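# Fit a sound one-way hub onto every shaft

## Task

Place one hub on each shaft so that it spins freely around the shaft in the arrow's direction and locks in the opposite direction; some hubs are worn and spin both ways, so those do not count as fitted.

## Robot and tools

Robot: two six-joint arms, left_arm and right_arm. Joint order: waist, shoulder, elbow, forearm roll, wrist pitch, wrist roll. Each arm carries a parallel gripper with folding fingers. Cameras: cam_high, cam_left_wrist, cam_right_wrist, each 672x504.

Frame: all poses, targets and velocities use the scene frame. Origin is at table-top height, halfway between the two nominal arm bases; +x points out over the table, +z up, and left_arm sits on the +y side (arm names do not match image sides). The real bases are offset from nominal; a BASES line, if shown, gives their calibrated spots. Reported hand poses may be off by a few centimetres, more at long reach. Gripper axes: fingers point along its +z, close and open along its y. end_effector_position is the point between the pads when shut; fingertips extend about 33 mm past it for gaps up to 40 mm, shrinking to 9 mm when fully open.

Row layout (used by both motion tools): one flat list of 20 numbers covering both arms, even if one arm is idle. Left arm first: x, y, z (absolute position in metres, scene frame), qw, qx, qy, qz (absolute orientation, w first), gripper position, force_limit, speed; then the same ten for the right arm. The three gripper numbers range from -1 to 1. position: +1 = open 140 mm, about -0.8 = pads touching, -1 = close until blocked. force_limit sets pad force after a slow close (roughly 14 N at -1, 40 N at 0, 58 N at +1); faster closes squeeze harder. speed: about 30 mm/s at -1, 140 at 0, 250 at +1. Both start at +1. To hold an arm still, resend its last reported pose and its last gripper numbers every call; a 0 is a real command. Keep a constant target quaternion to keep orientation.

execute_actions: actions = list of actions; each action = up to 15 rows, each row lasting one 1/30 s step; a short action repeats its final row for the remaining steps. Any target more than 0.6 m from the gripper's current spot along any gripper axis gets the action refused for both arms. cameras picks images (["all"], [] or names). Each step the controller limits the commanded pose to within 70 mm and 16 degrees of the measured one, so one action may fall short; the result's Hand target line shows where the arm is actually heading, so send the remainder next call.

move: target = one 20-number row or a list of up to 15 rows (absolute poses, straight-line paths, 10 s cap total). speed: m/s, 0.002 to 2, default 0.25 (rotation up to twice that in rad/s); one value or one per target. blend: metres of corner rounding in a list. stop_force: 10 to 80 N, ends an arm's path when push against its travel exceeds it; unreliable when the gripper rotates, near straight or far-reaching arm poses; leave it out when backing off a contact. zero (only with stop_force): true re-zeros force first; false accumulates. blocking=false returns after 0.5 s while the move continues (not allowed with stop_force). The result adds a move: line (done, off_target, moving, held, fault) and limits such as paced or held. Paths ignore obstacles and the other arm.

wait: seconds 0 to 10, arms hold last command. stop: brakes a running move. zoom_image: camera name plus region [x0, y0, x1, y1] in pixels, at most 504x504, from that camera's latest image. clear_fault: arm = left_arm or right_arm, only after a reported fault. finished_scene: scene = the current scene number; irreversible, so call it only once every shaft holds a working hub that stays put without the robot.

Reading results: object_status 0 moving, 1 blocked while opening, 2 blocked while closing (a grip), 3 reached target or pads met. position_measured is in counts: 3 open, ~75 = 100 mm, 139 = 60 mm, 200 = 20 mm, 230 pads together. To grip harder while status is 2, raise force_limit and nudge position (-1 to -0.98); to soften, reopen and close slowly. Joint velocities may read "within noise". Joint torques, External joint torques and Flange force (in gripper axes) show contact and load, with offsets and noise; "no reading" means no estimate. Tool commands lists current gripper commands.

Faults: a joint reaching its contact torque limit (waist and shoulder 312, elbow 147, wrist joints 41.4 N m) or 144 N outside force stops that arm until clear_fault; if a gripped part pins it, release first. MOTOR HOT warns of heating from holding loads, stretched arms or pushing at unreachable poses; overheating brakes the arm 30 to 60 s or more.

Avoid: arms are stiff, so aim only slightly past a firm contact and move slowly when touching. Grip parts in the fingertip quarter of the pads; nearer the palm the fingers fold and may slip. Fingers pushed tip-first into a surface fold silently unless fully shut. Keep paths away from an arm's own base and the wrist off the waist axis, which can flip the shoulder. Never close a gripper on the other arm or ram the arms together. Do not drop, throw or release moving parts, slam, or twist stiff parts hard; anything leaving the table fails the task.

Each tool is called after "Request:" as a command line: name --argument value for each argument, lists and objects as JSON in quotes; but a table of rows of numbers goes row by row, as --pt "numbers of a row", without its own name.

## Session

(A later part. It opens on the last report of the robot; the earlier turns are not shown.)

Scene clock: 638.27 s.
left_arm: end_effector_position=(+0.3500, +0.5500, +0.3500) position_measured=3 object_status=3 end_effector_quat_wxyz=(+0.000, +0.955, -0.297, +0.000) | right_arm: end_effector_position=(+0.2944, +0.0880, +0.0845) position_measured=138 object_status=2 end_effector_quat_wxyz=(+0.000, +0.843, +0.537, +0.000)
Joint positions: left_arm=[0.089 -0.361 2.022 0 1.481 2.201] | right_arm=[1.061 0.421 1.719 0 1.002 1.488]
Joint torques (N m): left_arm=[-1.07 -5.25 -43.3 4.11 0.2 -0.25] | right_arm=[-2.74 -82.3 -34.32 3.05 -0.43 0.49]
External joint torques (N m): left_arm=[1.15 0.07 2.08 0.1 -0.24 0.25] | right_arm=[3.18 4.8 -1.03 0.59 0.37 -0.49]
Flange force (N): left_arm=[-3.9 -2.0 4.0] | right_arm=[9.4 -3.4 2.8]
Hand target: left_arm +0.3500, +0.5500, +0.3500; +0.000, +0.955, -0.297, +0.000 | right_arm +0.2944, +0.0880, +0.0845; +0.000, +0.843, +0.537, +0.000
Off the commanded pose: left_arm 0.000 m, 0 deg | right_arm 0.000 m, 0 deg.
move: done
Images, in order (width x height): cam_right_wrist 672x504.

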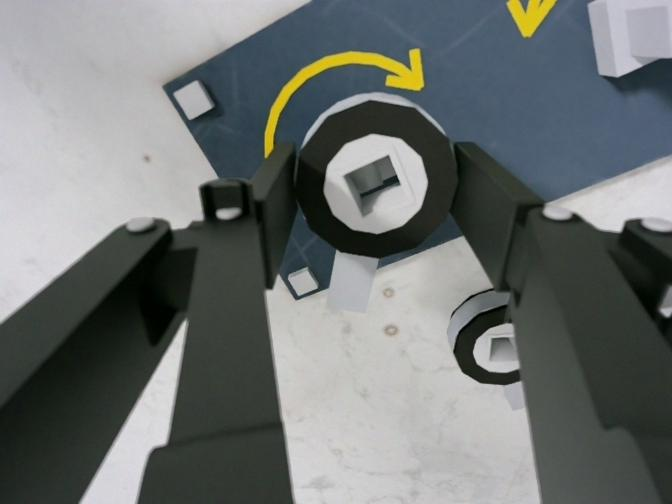

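Request:
move --target '[0.35,0.55,0.35,0,0.955,-0.297,0,1,1,1, 0.2890,0.0888,0.0855,0,0.8434,0.5373,0,-1,-1,-1]' --cameras '["cam_right_wrist"]' --speed 0.06

Request:
zoom_image --camera "cam_right_wrist" --region '[320, 120, 440, 240]'

Scene clock: 657.70 s.
left_arm: end_effector_position=(+0.3500, +0.5500, +0.3500) position_measured=3 object_status=3 end_effector_quat_wxyz=(+0.000, +0.955, -0.297, +0.000) | right_arm: end_effector_position=(+0.2890, +0.0888, +0.0855) position_measured=138 object_status=2 end_effector_quat_wxyz=(+0.000, +0.843, +0.537, +0.000)
Joint positions: left_arm=[0.089 -0.361 2.022 0 1.481 2.201] | right_arm=[1.068 0.418 1.722 0 1.002 1.495]
Joint torques (N m): left_arm=[-1.51 -5.74 -43.09 4.15 0.28 -0.23] | right_arm=[-2.91 -81.16 -34.34 3.11 -0.44 0.41]
External joint torques (N m): left_arm=[1.53 0.74 1.95 0.05 -0.32 0.23] | right_arm=[2.89 4.13 -0.99 0.51 0.38 -0.41]
Flange force (N): left_arm=[-3.5 -3.8 4.0] | right_arm=[8.3 -3.2 2.2]
Hand target: left_arm +0.3500, +0.5500, +0.3500; +0.000, +0.955, -0.297, +0.000 | right_arm +0.2890, +0.0888, +0.0855; +0.000, +0.843, +0.537, +0.000
Off the commanded pose: left_arm 0.000 m, 0 deg | right_arm 0.000 m, 0 deg.
move: done
Images, in order (width x height): cam_right_wrist 672x504.

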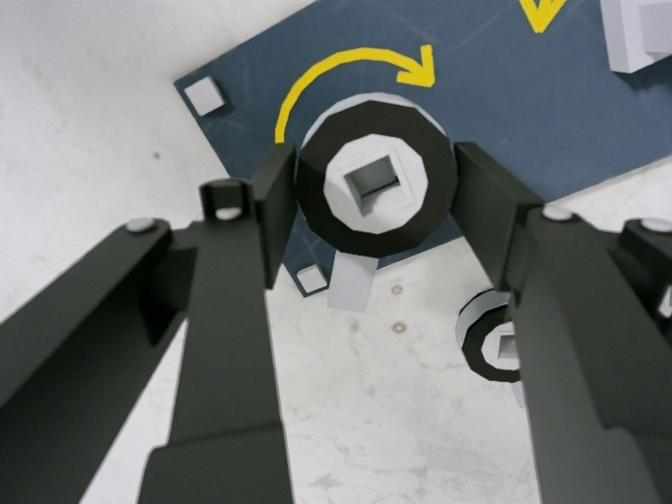

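Scaled by 4.200 from the camera's 672x504 image, which has a finer 960x720 frame.

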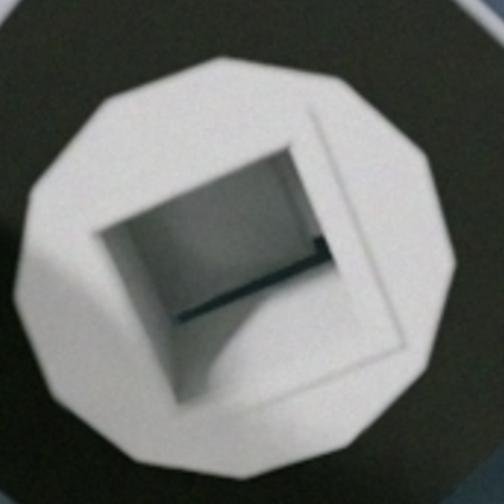

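Request:
move --target '[0.35,0.55,0.35,0,0.955,-0.297,0,1,1,1, 0.2881,0.0887,0.0815,0,0.8434,0.5373,0,-1,-1,-1]' --cameras '["cam_right_wrist"]' --speed 0.015 --stop_force 10

Request:
zoom_image --camera "cam_right_wrist" --region '[320, 120, 440, 240]'

Scene clock: 668.77 s.
left_arm: end_effector_position=(+0.3500, +0.5500, +0.3500) position_measured=3 object_status=3 end_effector_quat_wxyz=(+0.000, +0.955, -0.297, +0.000) | right_arm: end_effector_position=(+0.2886, +0.0888, +0.0839) position_measured=138 object_status=2 end_effector_quat_wxyz=(+0.000, +0.843, +0.537, +0.000)
Joint positions: left_arm=[0.089 -0.361 2.022 0 1.481 2.201] | right_arm=[1.068 0.419 1.724 0 0.999 1.495]
Joint torques (N m): left_arm=[-1.9 -5.26 -43.36 4.07 0.32 -0.13] | right_arm=[-1.18 -73.83 -29.14 3.61 -0.42 0.49]
External joint torques (N m): left_arm=[2.04 -0.23 2.17 0.13 -0.35 0.13] | right_arm=[1.42 -3.24 -6.09 0.01 0.36 -0.5]
Flange force (N): left_arm=[-5.7 -3.5 4.3] | right_arm=[8.8 -1.0 -8.2]
Hand target: left_arm +0.3500, +0.5500, +0.3500; +0.000, +0.955, -0.297, +0.000 | right_arm +0.2886, +0.0888, +0.0839; +0.000, +0.843, +0.537, +0.000
Off the commanded pose: left_arm 0.000 m, 0 deg | right_arm 0.002 m, 0 deg.
move: contact (right_arm)
Images, in order (width x height): cam_right_wrist 672x504.

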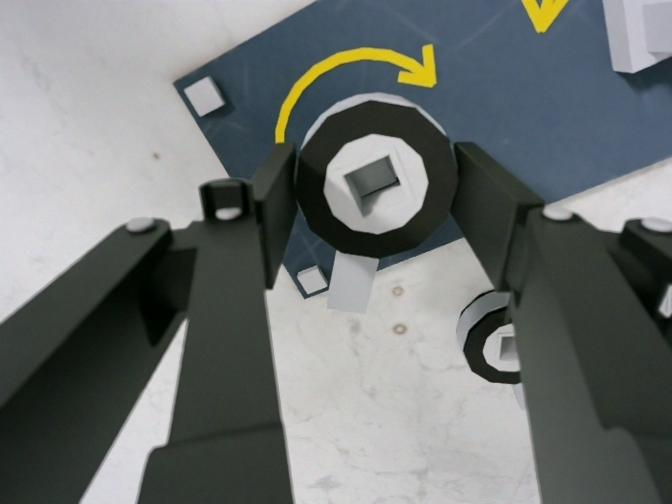

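Scaled by 4.200 from the camera's 672x504 image, which has a finer 960x720 frame.

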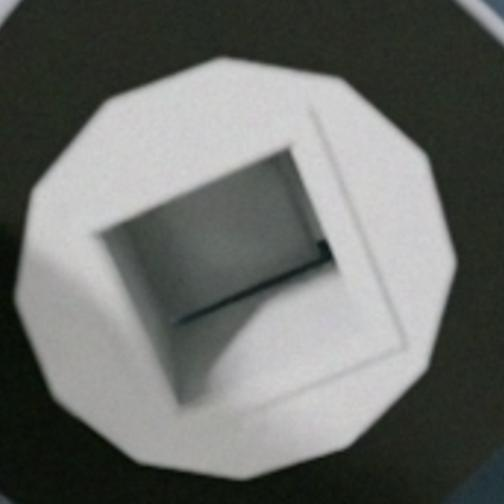

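Request:
move --pt "0.35 0.55 0.35 0 0.955 -0.297 0 1 1 1 0.2879 0.0891 0.0848 0 0.8434 0.5373 0 -1 -1 -1" --pt "0.35 0.55 0.35 0 0.955 -0.297 0 1 1 1 0.2879 0.0891 0.0815 0 0.8434 0.5373 0 -1 -1 -1" --cameras '["cam_right_wrist"]' --speed 0.01

Request:
zoom_image --camera "cam_right_wrist" --region '[280, 80, 480, 280]'

Scene clock: 682.37 s.
left_arm: end_effector_position=(+0.3500, +0.5500, +0.3500) position_measured=3 object_status=3 end_effector_quat_wxyz=(+0.000, +0.955, -0.297, +0.000) | right_arm: end_effector_position=(+0.2878, +0.0891, +0.0815) position_measured=138 object_status=2 end_effector_quat_wxyz=(+0.000, +0.843, +0.537, +0.000)
Joint positions: left_arm=[0.089 -0.361 2.022 0 1.481 2.201] | right_arm=[1.069 0.421 1.725 0 0.995 1.496]
Joint torques (N m): left_arm=[-1.21 -5.45 -43.26 4.03 0.27 -0.21] | right_arm=[-8.19 -76.08 -33.28 1.06 -2.05 0.59]
External joint torques (N m): left_arm=[1.35 -0.07 2.05 0.18 -0.31 0.21] | right_arm=[8.47 -1.09 -1.84 2.55 2 -0.59]
Flange force (N): left_arm=[-4.3 -2.3 4.0] | right_arm=[4.7 -10.8 -5.7]
Hand target: left_arm +0.3500, +0.5500, +0.3500; +0.000, +0.955, -0.297, +0.000 | right_arm +0.2879, +0.0891, +0.0815; +0.000, +0.843, +0.537, +0.000
Off the commanded pose: left_arm 0.000 m, 0 deg | right_arm 0.000 m, 0 deg.
move: done
Images, in order (width x height): cam_right_wrist 672x504.

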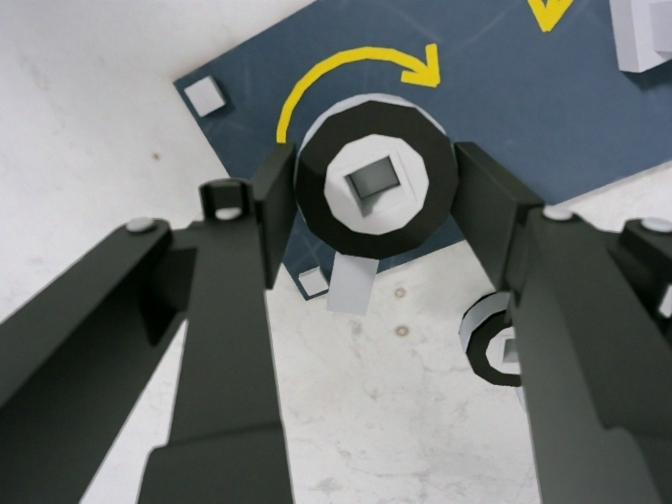

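Scaled by 2.520 from the camera's 672x504 image, which has a finer 960x720 frame.

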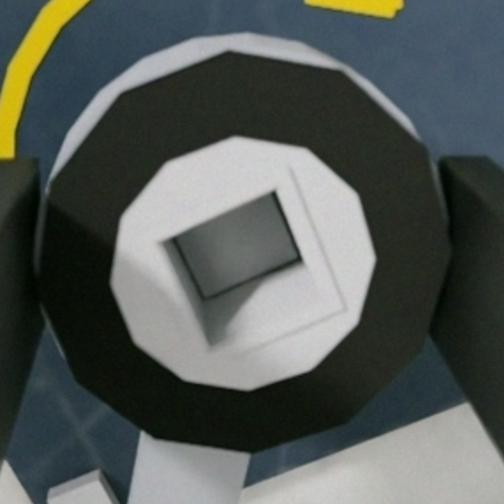

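Request:
move --target '[0.35,0.55,0.35,0,0.955,-0.297,0,1,1,1, 0.2873,0.0891,0.070,0,0.8434,0.5373,0,-1,-1,-1]' --cameras '["cam_right_wrist"]' --speed 0.012 --stop_force 14

Request:
zoom_image --camera "cam_right_wrist" --region '[280, 80, 480, 280]'

Scene clock: 691.77 s.
left_arm: end_effector_position=(+0.3500, +0.5500, +0.3500) position_measured=3 object_status=3 end_effector_quat_wxyz=(+0.000, +0.955, -0.297, +0.000) | right_arm: end_effector_position=(+0.2873, +0.0891, +0.0700) position_measured=138 object_status=2 end_effector_quat_wxyz=(+0.000, +0.843, +0.537, +0.000)
Joint positions: left_arm=[0.089 -0.361 2.022 0 1.481 2.201] | right_arm=[1.07 0.431 1.735 0 0.976 1.497]
Joint torques (N m): left_arm=[-1.64 -5.05 -43 4.09 0.35 -0.25] | right_arm=[-5.27 -75.51 -31.14 2.36 -1.43 0.58]
External joint torques (N m): left_arm=[1.79 -0.47 1.78 0.12 -0.38 0.25] | right_arm=[5.49 -2.24 -3.57 1.2 1.37 -0.58]
Flange force (N): left_arm=[-5.4 -3.2 3.6] | right_arm=[6.0 -6.6 -6.9]
Hand target: left_arm +0.3500, +0.5500, +0.3500; +0.000, +0.955, -0.297, +0.000 | right_arm +0.2873, +0.0891, +0.0700; +0.000, +0.843, +0.537, +0.000
Off the commanded pose: left_arm 0.000 m, 0 deg | right_arm 0.000 m, 0 deg.
move: done
Images, in order (width x height): cam_right_wrist 672x504.

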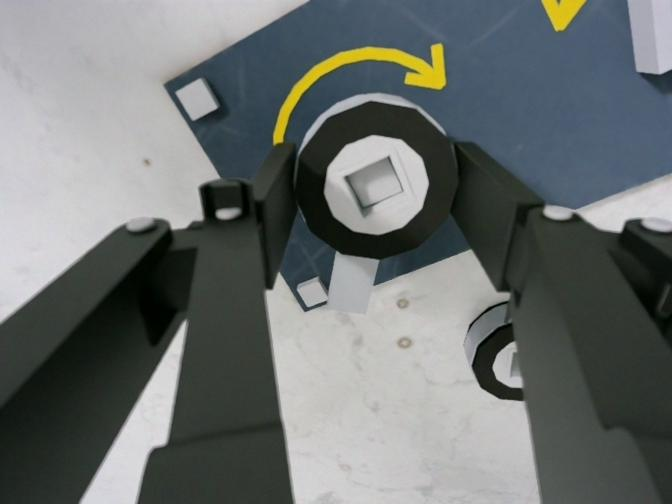

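Scaled by 2.520 from the camera's 672x504 image, which has a finer 960x720 frame.

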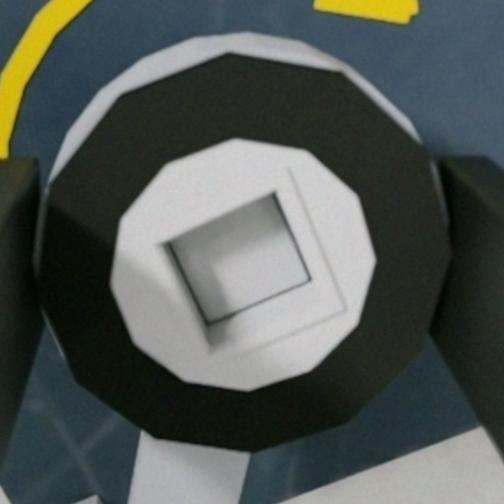

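Good, sliding down. Continue to seat, then test here.

Request:
move --target '[0.35,0.55,0.35,0,0.955,-0.297,0,1,1,1, 0.2871,0.0891,0.054,0,0.8434,0.5373,0,-1,-1,-1]' --cameras '["cam_right_wrist"]' --speed 0.012 --stop_force 12

Request:
zoom_image --camera "cam_right_wrist" --region '[280, 80, 480, 280]'

Scene clock: 699.80 s.
left_arm: end_effector_position=(+0.3500, +0.5500, +0.3500) position_measured=3 object_status=3 end_effector_quat_wxyz=(+0.000, +0.955, -0.297, +0.000) | right_arm: end_effector_position=(+0.2871, +0.0891, +0.0540) position_measured=138 object_status=2 end_effector_quat_wxyz=(+0.000, +0.843, +0.537, +0.000)
Joint positions: left_arm=[0.089 -0.361 2.022 0 1.481 2.201] | right_arm=[1.07 0.446 1.746 0 0.95 1.497]
Joint torques (N m): left_arm=[-1.37 -5.51 -43.1 4.04 0.3 -0.29] | right_arm=[-5.29 -67.74 -23.75 1.89 -0.71 0.53]
External joint torques (N m): left_arm=[1.44 0.23 1.89 0.17 -0.34 0.29] | right_arm=[5.38 -10.91 -10.43 1.62 0.65 -0.53]
Flange force (N): left_arm=[-4.1 -3.2 3.9] | right_arm=[8.5 -6.5 -18.6]
Hand target: left_arm +0.3500, +0.5500, +0.3500; +0.000, +0.955, -0.297, +0.000 | right_arm +0.2871, +0.0891, +0.0540; +0.000, +0.843, +0.537, +0.000
Off the commanded pose: left_arm 0.000 m, 0 deg | right_arm 0.000 m, 0 deg.
move: done
Images, in order (width x height): cam_right_wrist 672x504.

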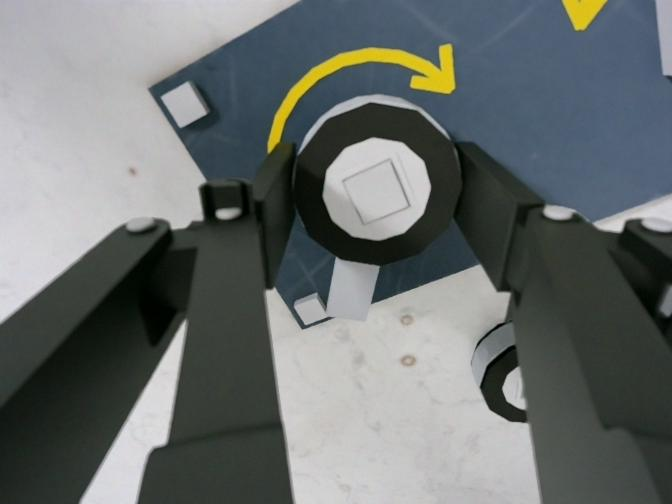

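Scaled by 2.520 from the camera's 672x504 image, which has a finer 960x720 frame.

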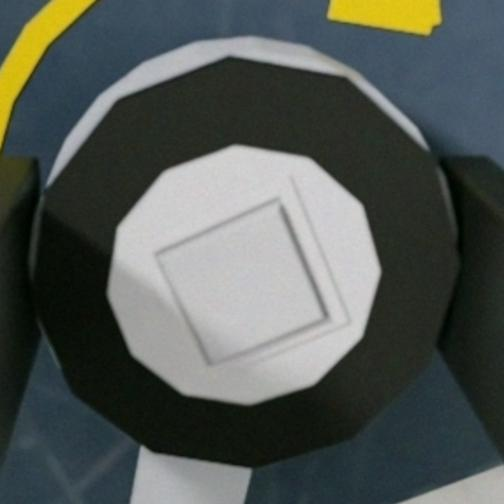

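Request:
move --pt "0.35 0.55 0.35 0 0.955 -0.297 0 1 1 1 0.2871 0.0891 0.0540 0 0.8434 0.5373 0 0.22 -1 -1" --pt "0.35 0.55 0.35 0 0.955 -0.297 0 1 1 1 0.2875 0.0891 0.0605 0 0.8434 0.5373 0 0.22 -1 -1" --speed 0.03 --cameras '["cam_high","cam_right_wrist"]'

Scene clock: 736.90 s.
left_arm: end_effector_position=(+0.3500, +0.5500, +0.3500) position_measured=3 object_status=3 end_effector_quat_wxyz=(+0.000, +0.955, -0.297, +0.000) | right_arm: end_effector_position=(+0.2875, +0.0891, +0.0604) position_measured=101 object_status=3 end_effector_quat_wxyz=(+0.000, +0.843, +0.537, +0.000)
Joint positions: left_arm=[0.089 -0.361 2.022 0 1.481 2.201] | right_arm=[1.07 0.44 1.741 0 0.96 1.497]
Joint torques (N m): left_arm=[-1.55 -5.67 -43.34 4.05 0.3 -0.25] | right_arm=[-3 -80.17 -31.77 2.91 -0.4 0.45]
External joint torques (N m): left_arm=[1.61 0.42 2.12 0.16 -0.34 0.25] | right_arm=[2.89 2.05 -2.62 0.61 0.34 -0.45]
Flange force (N): left_arm=[-4.2 -3.6 4.3] | right_arm=[8.8 -3.2 -0.5]
Hand target: left_arm +0.3500, +0.5500, +0.3500; +0.000, +0.955, -0.297, +0.000 | right_arm +0.2875, +0.0891, +0.0605; +0.000, +0.843, +0.537, +0.000
Off the commanded pose: left_arm 0.000 m, 0 deg | right_arm 0.000 m, 0 deg.
move: done
Images, in order (width x height): cam_high 672x504, cam_right_wrist 672x504.

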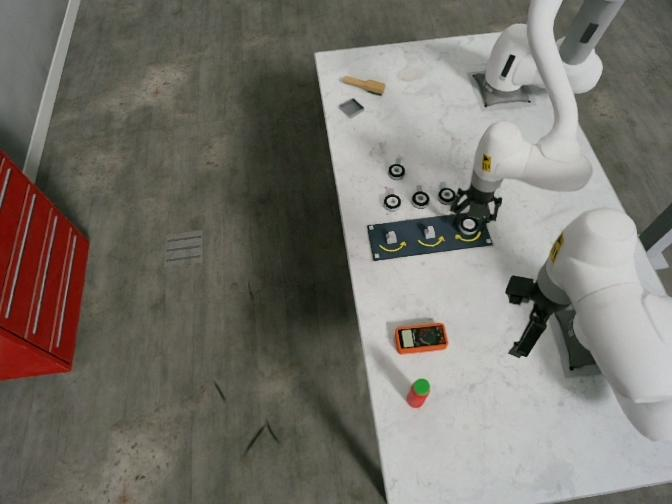

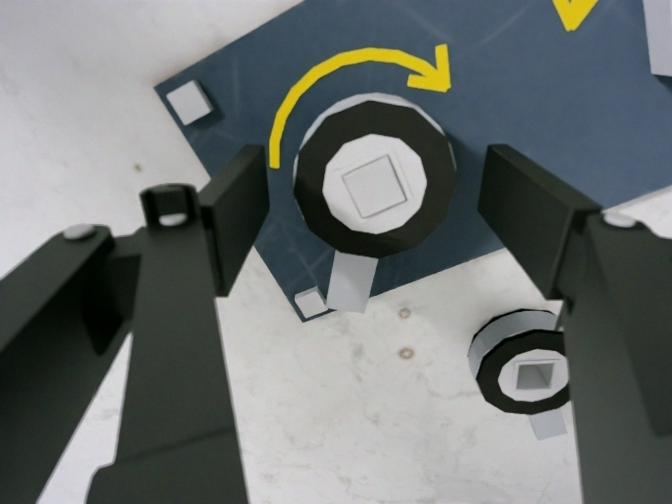

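Request:
move --pt "0.35 0.55 0.35 0 0.955 -0.297 0 1 1 1 0.2875 0.0891 0.10 0 0.8434 0.5373 0 0.22 -1 -1" --pt "0.35 0.55 0.35 0 0.955 -0.297 0 1 1 1 0.384 -0.08 0.12 0 0.7071 0.7071 0 0.22 -1 -1" --speed '[0.06,0.2]' --blend '[0.01,0]' --cameras '["cam_right_wrist"]'

Scene clock: 748.30 s.
left_arm: end_effector_position=(+0.3500, +0.5500, +0.3500) position_measured=3 object_status=3 end_effector_quat_wxyz=(+0.000, +0.955, -0.297, +0.000) | right_arm: end_effector_position=(+0.3840, -0.0800, +0.1200) position_measured=101 object_status=3 end_effector_quat_wxyz=(+0.000, +0.707, +0.707, +0.000)
Joint positions: left_arm=[0.089 -0.361 2.022 0 1.481 2.201] | right_arm=[0.806 0.264 1.869 0 1.008 0.796]
Joint torques (N m): left_arm=[-1.74 -5.14 -43.17 4.07 0.27 -0.19] | right_arm=[-2.59 -64.65 -32.95 3.04 -0.58 0.5]
External joint torques (N m): left_arm=[1.86 -0.23 1.95 0.14 -0.31 0.19] | right_arm=[2.82 2.2 -2.5 0.64 0.54 -0.5]
Flange force (N): left_arm=[-5.3 -3.4 3.8] | right_arm=[8.7 2.8 -1.3]
Hand target: left_arm +0.3500, +0.5500, +0.3500; +0.000, +0.955, -0.297, +0.000 | right_arm +0.3840, -0.0800, +0.1200; +0.000, +0.707, +0.707, +0.000
Off the commanded pose: left_arm 0.000 m, 0 deg | right_arm 0.000 m, 0 deg.
move: done
Images, in order (width x height): cam_right_wrist 672x504.

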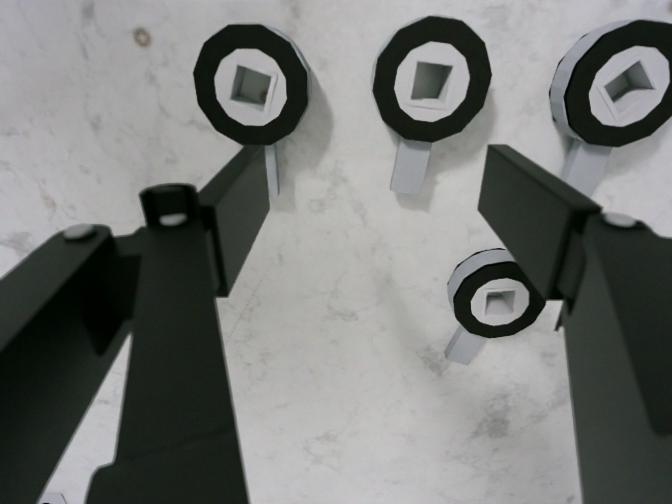

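Request:
move --target '[0.35,0.55,0.35,0,0.955,-0.297,0,1,1,1,0.415,-0.05,0.09,0,0.7071,0.7071,0,0.22,-1,-1]' --speed 0.12 --cameras '["cam_right_wrist"]'

Scene clock: 760.37 s.
left_arm: end_effector_position=(+0.3500, +0.5500, +0.3500) position_measured=3 object_status=3 end_effector_quat_wxyz=(+0.000, +0.955, -0.297, +0.000) | right_arm: end_effector_position=(+0.4150, -0.0500, +0.0901) position_measured=101 object_status=3 end_effector_quat_wxyz=(+0.000, +0.707, +0.707, +0.000)
Joint positions: left_arm=[0.089 -0.361 2.022 0 1.481 2.201] | right_arm=[0.804 0.352 1.811 0 0.979 0.795]
Joint torques (N m): left_arm=[-1.36 -5.87 -43.01 4.07 0.3 -0.2] | right_arm=[-2.94 -73.02 -32.77 3.01 -0.45 0.53]
External joint torques (N m): left_arm=[1.46 0.43 1.76 0.14 -0.33 0.2] | right_arm=[2.91 2.56 -2.04 0.59 0.41 -0.53]
Flange force (N): left_arm=[-3.6 -3.4 3.7] | right_arm=[8.4 2.7 0.0]
Hand target: left_arm +0.3500, +0.5500, +0.3500; +0.000, +0.955, -0.297, +0.000 | right_arm +0.4150, -0.0500, +0.0900; +0.000, +0.707, +0.707, +0.000
Off the commanded pose: left_arm 0.000 m, 0 deg | right_arm 0.000 m, 0 deg.
move: done
Images, in order (width x height): cam_right_wrist 672x504.

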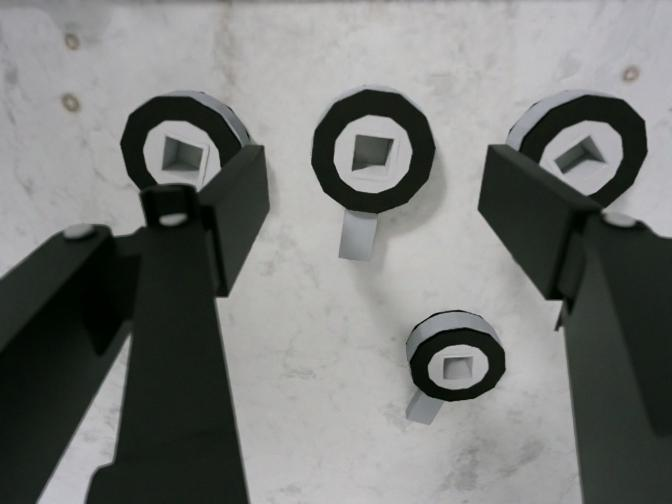

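Request:
move --target '[0.35,0.55,0.35,0,0.955,-0.297,0,1,1,1,0.416,-0.044,0.065,0,0.7071,0.7071,0,0.05,-1,-1]' --speed 0.06 --cameras '["cam_right_wrist"]'

Scene clock: 780.60 s.
left_arm: end_effector_position=(+0.3500, +0.5500, +0.3500) position_measured=3 object_status=3 end_effector_quat_wxyz=(+0.000, +0.955, -0.297, +0.000) | right_arm: end_effector_position=(+0.4160, -0.0440, +0.0651) position_measured=123 object_status=3 end_effector_quat_wxyz=(+0.000, +0.707, +0.707, +0.000)
Joint positions: left_arm=[0.089 -0.361 2.022 0 1.481 2.201] | right_arm=[0.809 0.383 1.819 0 0.939 0.8]
Joint torques (N m): left_arm=[-1.97 -5.73 -43.46 4.02 0.31 -0.27] | right_arm=[-2.67 -75.92 -31.14 2.89 -0.25 0.49]
External joint torques (N m): left_arm=[2.07 0.22 2.23 0.19 -0.34 0.27] | right_arm=[2.98 3.31 -2.75 0.62 0.21 -0.49]
Flange force (N): left_arm=[-5.4 -4.4 4.5] | right_arm=[10.2 4.1 0.9]
Hand target: left_arm +0.3500, +0.5500, +0.3500; +0.000, +0.955, -0.297, +0.000 | right_arm +0.4160, -0.0440, +0.0650; +0.000, +0.707, +0.707, +0.000
Off the commanded pose: left_arm 0.000 m, 0 deg | right_arm 0.000 m, 0 deg.
move: done
Images, in order (width x height): cam_right_wrist 672x504.

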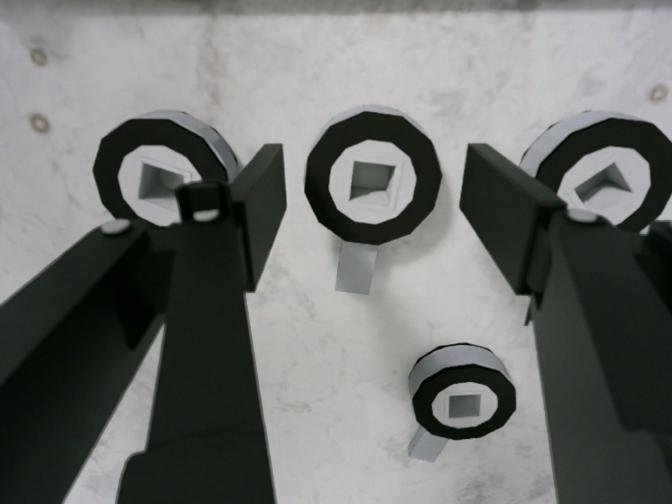

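Request:
move --pt "0.35 0.55 0.35 0 0.955 -0.297 0 1 1 1 0.4155 -0.044 0.0365 0 0.7071 0.7071 0 0.05 -1 -1" --pt "0.35 0.55 0.35 0 0.955 -0.297 0 1 1 1 0.4155 -0.044 0.0365 0 0.7071 0.7071 0 -1 -1 -1" --speed 0.05 --cameras '["cam_right_wrist"]'

Scene clock: 792.57 s.
left_arm: end_effector_position=(+0.3500, +0.5500, +0.3500) position_measured=3 object_status=3 end_effector_quat_wxyz=(+0.000, +0.955, -0.297, +0.000) | right_arm: end_effector_position=(+0.4155, -0.0440, +0.0365) position_measured=138 object_status=2 end_effector_quat_wxyz=(+0.000, +0.707, +0.707, +0.000)
Joint positions: left_arm=[0.089 -0.361 2.022 0 1.481 2.201] | right_arm=[0.81 0.412 1.839 0 0.89 0.8]
Joint torques (N m): left_arm=[-1.65 -5.19 -43.4 4.08 0.26 -0.27] | right_arm=[-3.01 -72.07 -28.34 2.79 -0.91 0.47]
External joint torques (N m): left_arm=[1.7 0.06 2.18 0.13 -0.3 0.27] | right_arm=[3.21 -1.9 -4.28 0.59 0.87 -0.47]
Flange force (N): left_arm=[-5.0 -3.3 4.3] | right_arm=[8.0 1.7 -6.2]
Hand target: left_arm +0.3500, +0.5500, +0.3500; +0.000, +0.955, -0.297, +0.000 | right_arm +0.4155, -0.0440, +0.0365; +0.000, +0.707, +0.707, +0.000
Off the commanded pose: left_arm 0.000 m, 0 deg | right_arm 0.000 m, 0 deg.
move: done
Images, in order (width x height): cam_right_wrist 672x504.

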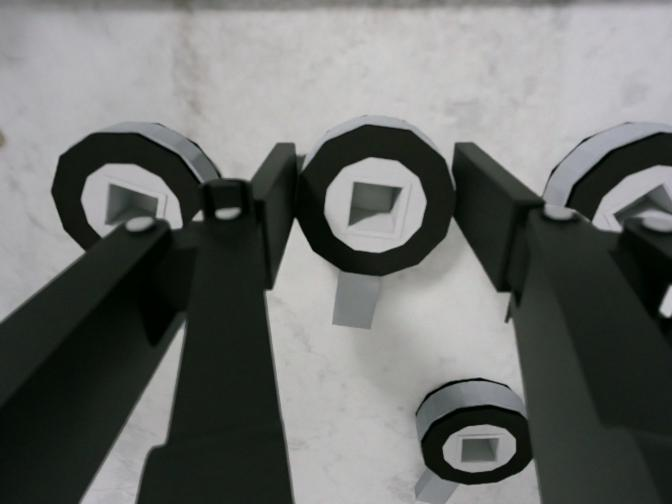

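Request:
move --pt "0.35 0.55 0.35 0 0.955 -0.297 0 1 1 1 0.4155 -0.044 0.0365 0 0.7071 0.7071 0 0.05 -1 -1" --pt "0.35 0.55 0.35 0 0.955 -0.297 0 1 1 1 0.4145 -0.051 0.0365 0 0.7071 0.7071 0 0.05 -1 -1" --pt "0.35 0.55 0.35 0 0.955 -0.297 0 1 1 1 0.4145 -0.051 0.0365 0 0.7071 0.7071 0 -1 -1 -1" --speed 0.05 --cameras '["cam_right_wrist"]'

Request:
zoom_image --camera "cam_right_wrist" --region '[280, 90, 480, 290]'

Scene clock: 804.47 s.
left_arm: end_effector_position=(+0.3500, +0.5500, +0.3500) position_measured=3 object_status=3 end_effector_quat_wxyz=(+0.000, +0.955, -0.297, +0.000) | right_arm: end_effector_position=(+0.4145, -0.0510, +0.0365) position_measured=138 object_status=2 end_effector_quat_wxyz=(+0.000, +0.707, +0.707, +0.000)
Joint positions: left_arm=[0.089 -0.361 2.022 0 1.481 2.201] | right_arm=[0.804 0.404 1.852 0 0.886 0.794]
Joint torques (N m): left_arm=[-1.52 -5.11 -42.87 4.04 0.34 -0.25] | right_arm=[-2.56 -73.11 -28.94 2.73 -0.56 0.53]
External joint torques (N m): left_arm=[1.65 -0.3 1.6 0.17 -0.37 0.25] | right_arm=[2.95 0.04 -3.53 0.64 0.52 -0.53]
Flange force (N): left_arm=[-4.8 -3.2 3.4] | right_arm=[8.2 2.5 -3.1]
Hand target: left_arm +0.3500, +0.5500, +0.3500; +0.000, +0.955, -0.297, +0.000 | right_arm +0.4145, -0.0510, +0.0365; +0.000, +0.707, +0.707, +0.000
Off the commanded pose: left_arm 0.000 m, 0 deg | right_arm 0.000 m, 0 deg.
move: done
Images, in order (width x height): cam_right_wrist 672x504.

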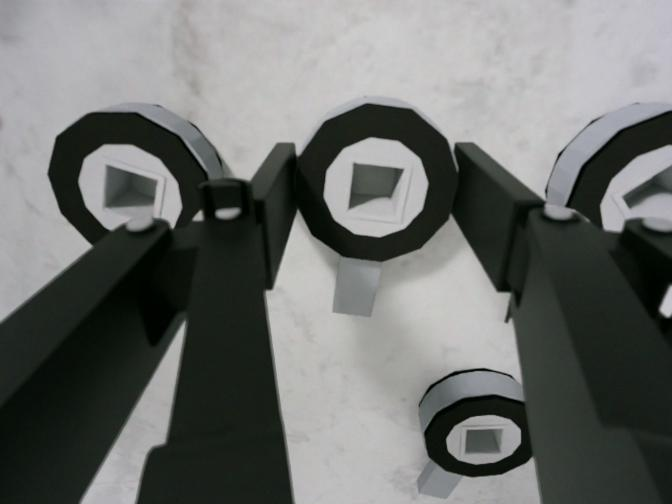

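Scaled by 2.520 from the camera's 672x504 image, which has a finer 960x720 frame.

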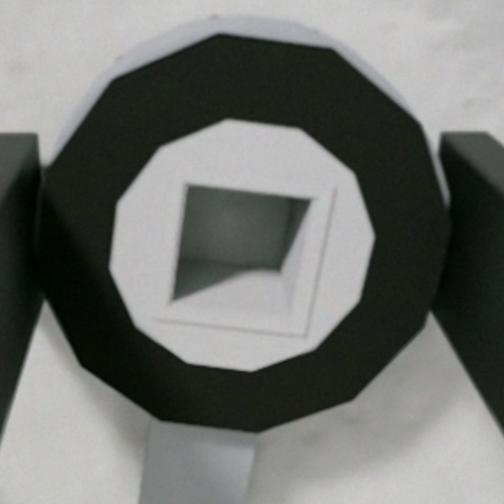

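Request:
move --pt "0.35 0.55 0.35 0 0.955 -0.297 0 1 1 1 0.4145 -0.051 0.09 0 0.7071 0.7071 0 -1 -1 -1" --pt "0.35 0.55 0.35 0 0.955 -0.297 0 1 1 1 0.4175 0.089 0.091 0 0.6659 0.7461 0 -1 -1 -1" --speed '[0.06,0.12]' --cameras '["cam_right_wrist"]'

Request:
zoom_image --camera "cam_right_wrist" --region '[280, 80, 480, 280]'

Scene clock: 815.17 s.
left_arm: end_effector_position=(+0.3500, +0.5500, +0.3500) position_measured=3 object_status=3 end_effector_quat_wxyz=(+0.000, +0.955, -0.297, +0.000) | right_arm: end_effector_position=(+0.4175, +0.0890, +0.0910) position_measured=138 object_status=2 end_effector_quat_wxyz=(+0.000, +0.666, +0.746, +0.000)
Joint positions: left_arm=[0.089 -0.361 2.022 0 1.481 2.201] | right_arm=[0.926 0.505 1.573 0 1.064 0.803]
Joint torques (N m): left_arm=[-1.45 -5.49 -43.13 4.1 0.23 -0.18] | right_arm=[-3.37 -90.43 -36.39 3.26 -0.48 0.53]
External joint torques (N m): left_arm=[1.57 -0.06 1.9 0.11 -0.26 0.18] | right_arm=[3.66 3.79 -0.23 0.52 0.44 -0.53]
Flange force (N): left_arm=[-4.5 -2.9 3.7] | right_arm=[7.4 1.3 2.1]
Hand target: left_arm +0.3500, +0.5500, +0.3500; +0.000, +0.955, -0.297, +0.000 | right_arm +0.4175, +0.0890, +0.0910; +0.000, +0.666, +0.746, +0.000
Off the commanded pose: left_arm 0.000 m, 0 deg | right_arm 0.000 m, 0 deg.
move: done
Images, in order (width x height): cam_right_wrist 672x504.

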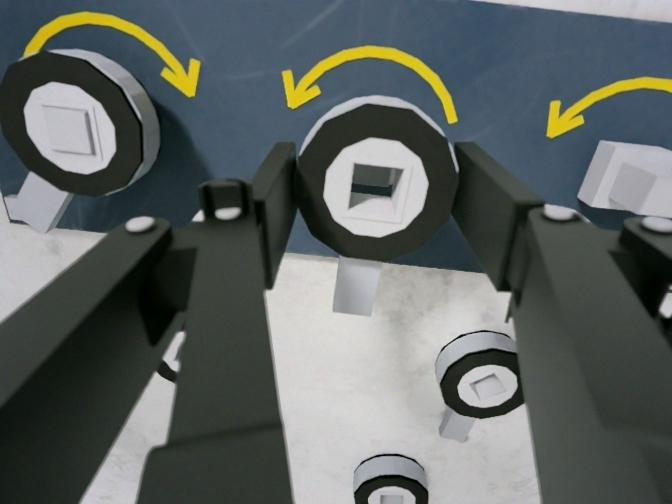

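Scaled by 2.520 from the camera's 672x504 image, which has a finer 960x720 frame.

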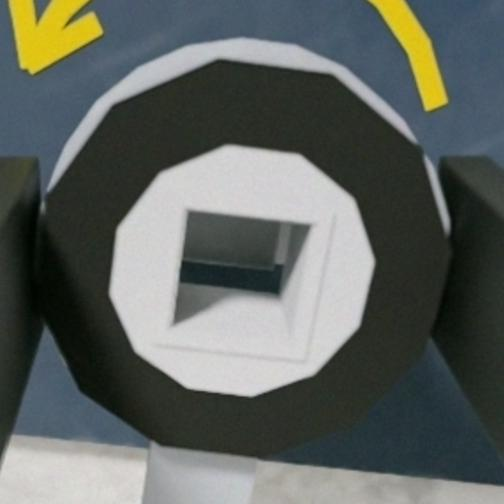

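Request:
move --target '[0.35,0.55,0.35,0,0.955,-0.297,0,1,1,1,0.4175,0.0888,0.083,0,0.6659,0.7461,0,-1,-1,-1]' --speed 0.015 --stop_force 12 --cameras '["cam_right_wrist"]'

Request:
zoom_image --camera "cam_right_wrist" --region '[280, 80, 480, 280]'

Scene clock: 828.80 s.
left_arm: end_effector_position=(+0.3500, +0.5500, +0.3500) position_measured=3 object_status=3 end_effector_quat_wxyz=(+0.000, +0.955, -0.297, +0.000) | right_arm: end_effector_position=(+0.4175, +0.0888, +0.0830) position_measured=138 object_status=2 end_effector_quat_wxyz=(+0.000, +0.666, +0.746, +0.000)
Joint positions: left_arm=[0.089 -0.361 2.022 0 1.481 2.201] | right_arm=[0.926 0.511 1.579 0 1.051 0.803]
Joint torques (N m): left_arm=[-1.83 -5.52 -42.88 4.06 0.23 -0.27] | right_arm=[-2.88 -91.37 -35.18 3.11 -0.45 0.51]
External joint torques (N m): left_arm=[1.92 0.38 1.7 0.14 -0.27 0.27] | right_arm=[3.2 4.47 -1.21 0.66 0.41 -0.51]
Flange force (N): left_arm=[-4.6 -4.6 3.4] | right_arm=[9.4 3.8 2.0]
Hand target: left_arm +0.3500, +0.5500, +0.3500; +0.000, +0.955, -0.297, +0.000 | right_arm +0.4175, +0.0888, +0.0830; +0.000, +0.666, +0.746, +0.000
Off the commanded pose: left_arm 0.000 m, 0 deg | right_arm 0.000 m, 0 deg.
move: done
Images, in order (width x height): cam_right_wrist 672x504.

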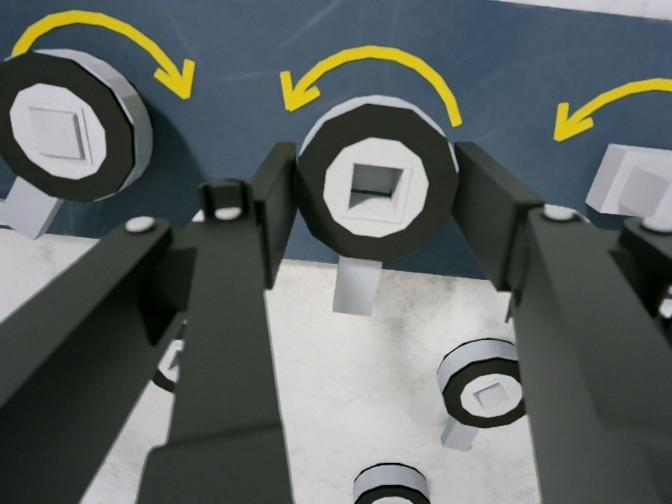

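Scaled by 2.520 from the camera's 672x504 image, which has a finer 960x720 frame.

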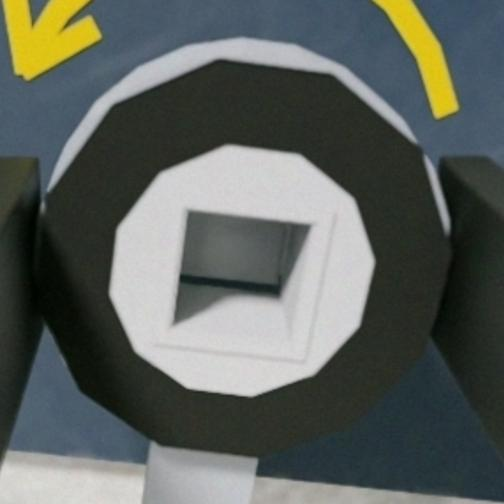

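Request:
move --target '[0.35,0.55,0.35,0,0.955,-0.297,0,1,1,1,0.4175,0.0897,0.084,0,0.6659,0.7461,0,-1,-1,-1]' --speed 0.02

Request:
move --target '[0.35,0.55,0.35,0,0.955,-0.297,0,1,1,1,0.4175,0.0897,0.079,0,0.6659,0.7461,0,-1,-1,-1]' --speed 0.01 --stop_force 10 --cameras '["cam_right_wrist"]'

Request:
zoom_image --camera "cam_right_wrist" --region '[280, 80, 480, 280]'

Scene clock: 843.30 s.
left_arm: end_effector_position=(+0.3500, +0.5500, +0.3500) position_measured=3 object_status=3 end_effector_quat_wxyz=(+0.000, +0.955, -0.297, +0.000) | right_arm: end_effector_position=(+0.4175, +0.0897, +0.0840) position_measured=138 object_status=2 end_effector_quat_wxyz=(+0.000, +0.666, +0.746, +0.000)
Joint positions: left_arm=[0.089 -0.361 2.022 0 1.481 2.201] | right_arm=[0.926 0.512 1.577 0 1.053 0.804]
Joint torques (N m): left_arm=[-1.59 -5.31 -42.88 4.05 0.29 -0.2] | right_arm=[-3.68 -91.09 -35.95 3.17 -0.55 0.46]
External joint torques (N m): left_arm=[1.68 0 1.64 0.16 -0.33 0.2] | right_arm=[4.06 4.25 -0.42 0.6 0.51 -0.46]
Flange force (N): left_arm=[-4.4 -3.5 3.4] | right_arm=[8.7 1.6 2.3]
Hand target: left_arm +0.3500, +0.5500, +0.3500; +0.000, +0.955, -0.297, +0.000 | right_arm +0.4175, +0.0897, +0.0840; +0.000, +0.666, +0.746, +0.000
Off the commanded pose: left_arm 0.000 m, 0 deg | right_arm 0.000 m, 0 deg.
move: done

Scene clock: 844.53 s.
left_arm: end_effector_position=(+0.3500, +0.5500, +0.3500) position_measured=3 object_status=3 end_effector_quat_wxyz=(+0.000, +0.955, -0.297, +0.000) | right_arm: end_effector_position=(+0.4175, +0.0897, +0.0790) position_measured=138 object_status=2 end_effector_quat_wxyz=(+0.000, +0.666, +0.746, +0.000)
Joint positions: left_arm=[0.089 -0.361 2.022 0 1.481 2.201] | right_arm=[0.926 0.516 1.58 0 1.045 0.804]
Joint torques (N m): left_arm=[-1.1 -4.9 -43.31 4.06 0.32 -0.24] | right_arm=[-5.69 -90.91 -36.23 2.22 -1.41 0.54]
External joint torques (N m): left_arm=[1.21 -0.51 2.03 0.15 -0.36 0.24] | right_arm=[6.15 3.7 -0.04 1.55 1.37 -0.54]
Flange force (N): left_arm=[-4.7 -1.6 4.0] | right_arm=[9.8 -0.8 0.8]
Hand target: left_arm +0.3500, +0.5500, +0.3500; +0.000, +0.955, -0.297, +0.000 | right_arm +0.4175, +0.0897, +0.0790; +0.000, +0.666, +0.746, +0.000
Off the commanded pose: left_arm 0.000 m, 0 deg | right_arm 0.000 m, 0 deg.
move: done
Images, in order (width x height): cam_right_wrist 672x504.

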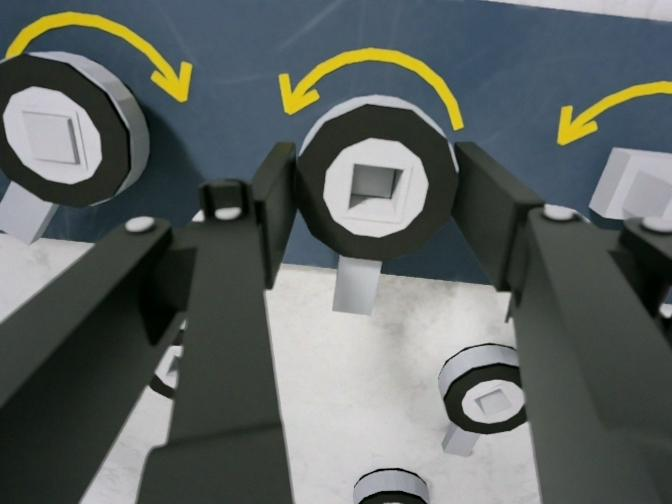

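Scaled by 2.520 from the camera's 672x504 image, which has a finer 960x720 frame.

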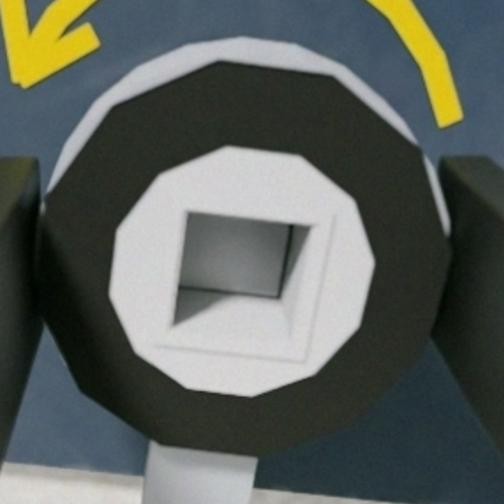

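Entered the hole. Continue.

Request:
move --target '[0.35,0.55,0.35,0,0.955,-0.297,0,1,1,1,0.4175,0.0894,0.070,0,0.6659,0.7461,0,-1,-1,-1]' --speed 0.012 --stop_force 12

Request:
move --target '[0.35,0.55,0.35,0,0.955,-0.297,0,1,1,1,0.4175,0.0894,0.058,0,0.6659,0.7461,0,-1,-1,-1]' --speed 0.012 --stop_force 12 --cameras '["cam_right_wrist"]'

Scene clock: 854.73 s.
left_arm: end_effector_position=(+0.3500, +0.5500, +0.3500) position_measured=3 object_status=3 end_effector_quat_wxyz=(+0.000, +0.955, -0.297, +0.000) | right_arm: end_effector_position=(+0.4175, +0.0894, +0.0700) position_measured=138 object_status=2 end_effector_quat_wxyz=(+0.000, +0.666, +0.746, +0.000)
Joint positions: left_arm=[0.089 -0.361 2.022 0 1.481 2.201] | right_arm=[0.926 0.523 1.588 0 1.031 0.803]
Joint torques (N m): left_arm=[-1.38 -5.07 -42.93 4.12 0.23 -0.24] | right_arm=[-8.56 -86.51 -28.65 0.79 1.55 0.53]
External joint torques (N m): left_arm=[1.52 -0.57 1.69 0.09 -0.26 0.24] | right_arm=[8.79 -0.99 -7.33 2.93 -1.59 -0.53]
Flange force (N): left_arm=[-5.0 -2.4 3.3] | right_arm=[17.7 1.7 -3.6]
Hand target: left_arm +0.3500, +0.5500, +0.3500; +0.000, +0.955, -0.297, +0.000 | right_arm +0.4175, +0.0894, +0.0700; +0.000, +0.666, +0.746, +0.000
Off the commanded pose: left_arm 0.000 m, 0 deg | right_arm 0.000 m, 0 deg.
move: done

Scene clock: 856.57 s.
left_arm: end_effector_position=(+0.3500, +0.5500, +0.3500) position_measured=3 object_status=3 end_effector_quat_wxyz=(+0.000, +0.955, -0.297, +0.000) | right_arm: end_effector_position=(+0.4175, +0.0894, +0.0580) position_measured=138 object_status=2 end_effector_quat_wxyz=(+0.000, +0.666, +0.746, +0.000)
Joint positions: left_arm=[0.089 -0.361 2.022 0 1.481 2.201] | right_arm=[0.926 0.533 1.596 0 1.013 0.803]
Joint torques (N m): left_arm=[-1.71 -5.47 -43.26 4.02 0.21 -0.25] | right_arm=[-4.54 -81.23 -28.44 2.37 -0.93 0.46]
External joint torques (N m): left_arm=[1.9 -0.41 1.98 0.2 -0.24 0.25] | right_arm=[4.99 -6.72 -7.12 1.31 0.89 -0.46]
Flange force (N): left_arm=[-5.8 -3.3 3.8] | right_arm=[9.9 1.0 -12.0]
Hand target: left_arm +0.3500, +0.5500, +0.3500; +0.000, +0.955, -0.297, +0.000 | right_arm +0.4175, +0.0894, +0.0580; +0.000, +0.666, +0.746, +0.000
Off the commanded pose: left_arm 0.000 m, 0 deg | right_arm 0.000 m, 0 deg.
move: done
Images, in order (width x height): cam_right_wrist 672x504.

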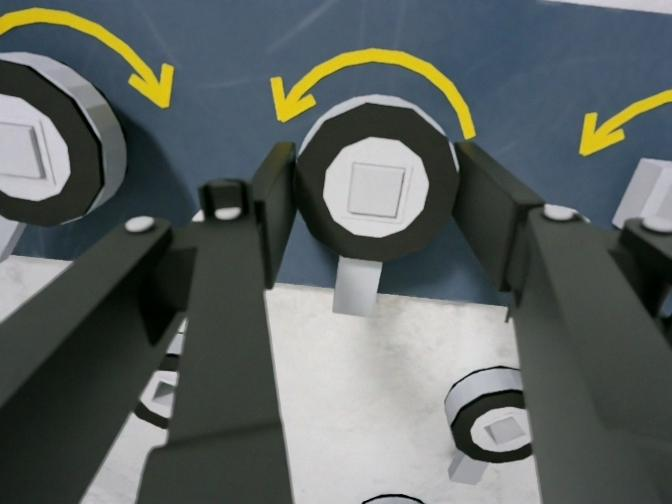

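Request:
move --pt "0.35 0.55 0.35 0 0.955 -0.297 0 1 1 1 0.4175 0.0892 0.0598 0 0.6659 0.7461 0 -1 -1 -1" --pt "0.35 0.55 0.35 0 0.955 -0.297 0 1 1 1 0.4175 0.0892 0.0598 0 0.4886 0.8725 0 -1 -1 -1" --speed '[0.05,0.15]' --cameras '["cam_right_wrist"]'

Request:
move --target '[0.35,0.55,0.35,0,0.955,-0.297,0,1,1,1,0.4175,0.0892,0.0598,0,0.6659,0.7461,0,-1,-1,-1]' --speed 0.15 --cameras '["cam_right_wrist"]'

Scene clock: 866.17 s.
left_arm: end_effector_position=(+0.3500, +0.5500, +0.3500) position_measured=3 object_status=3 end_effector_quat_wxyz=(+0.000, +0.955, -0.297, +0.000) | right_arm: end_effector_position=(+0.4174, +0.0893, +0.0598) position_measured=138 object_status=2 end_effector_quat_wxyz=(+0.000, +0.489, +0.873, +0.000)
Joint positions: left_arm=[0.089 -0.361 2.022 0 1.481 2.201] | right_arm=[0.926 0.531 1.595 0 1.015 0.367]
Joint torques (N m): left_arm=[-0.97 -5.09 -43.08 4.1 0.26 -0.3] | right_arm=[-5.39 -92.02 -33.35 2.41 0.41 0.45]
External joint torques (N m): left_arm=[1.01 0.08 1.94 0.1 -0.3 0.3] | right_arm=[6.05 4.1 -2.22 1.29 -0.43 -0.45]
Flange force (N): left_arm=[-3.6 -2.0 3.9] | right_arm=[10.7 6.9 2.6]
Hand target: left_arm +0.3500, +0.5500, +0.3500; +0.000, +0.955, -0.297, +0.000 | right_arm +0.4175, +0.0892, +0.0598; +0.000, +0.489, +0.873, +0.000
Off the commanded pose: left_arm 0.000 m, 0 deg | right_arm 0.000 m, 0 deg.
move: done
Images, in order (width x height): cam_right_wrist 672x504.

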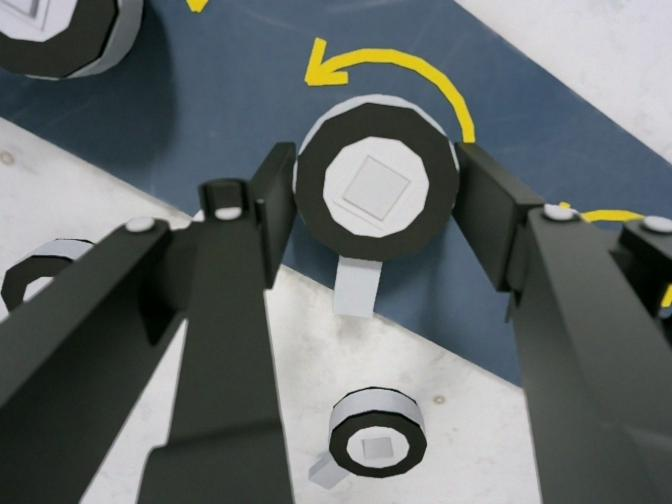

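Scene clock: 868.07 s.
left_arm: end_effector_position=(+0.3500, +0.5500, +0.3500) position_measured=3 object_status=3 end_effector_quat_wxyz=(+0.000, +0.955, -0.297, +0.000) | right_arm: end_effector_position=(+0.4176, +0.0892, +0.0598) position_measured=138 object_status=2 end_effector_quat_wxyz=(+0.000, +0.666, +0.746, +0.000)
Joint positions: left_arm=[0.089 -0.361 2.022 0 1.481 2.201] | right_arm=[0.926 0.531 1.595 0 1.015 0.803]
Joint torques (N m): left_arm=[-1.04 -5.02 -43 4.15 0.37 -0.29] | right_arm=[-5.55 -89.52 -36.32 2.32 -2.68 1.28]
External joint torques (N m): left_arm=[1.11 -0.37 1.71 0.06 -0.41 0.29] | right_arm=[5.58 1.6 0.69 1.37 2.64 -1.28]
Flange force (N): left_arm=[-4.1 -1.8 3.6] | right_arm=[6.0 -1.9 -2.2]
Hand target: left_arm +0.3500, +0.5500, +0.3500; +0.000, +0.955, -0.297, +0.000 | right_arm +0.4175, +0.0892, +0.0598; +0.000, +0.666, +0.746, +0.000
Off the commanded pose: left_arm 0.000 m, 0 deg | right_arm 0.000 m, 0 deg.
move: done
Images, in order (width x height): cam_right_wrist 672x504.

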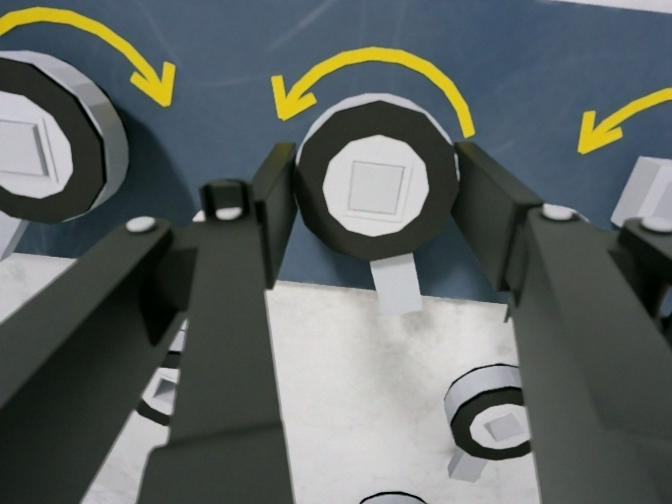

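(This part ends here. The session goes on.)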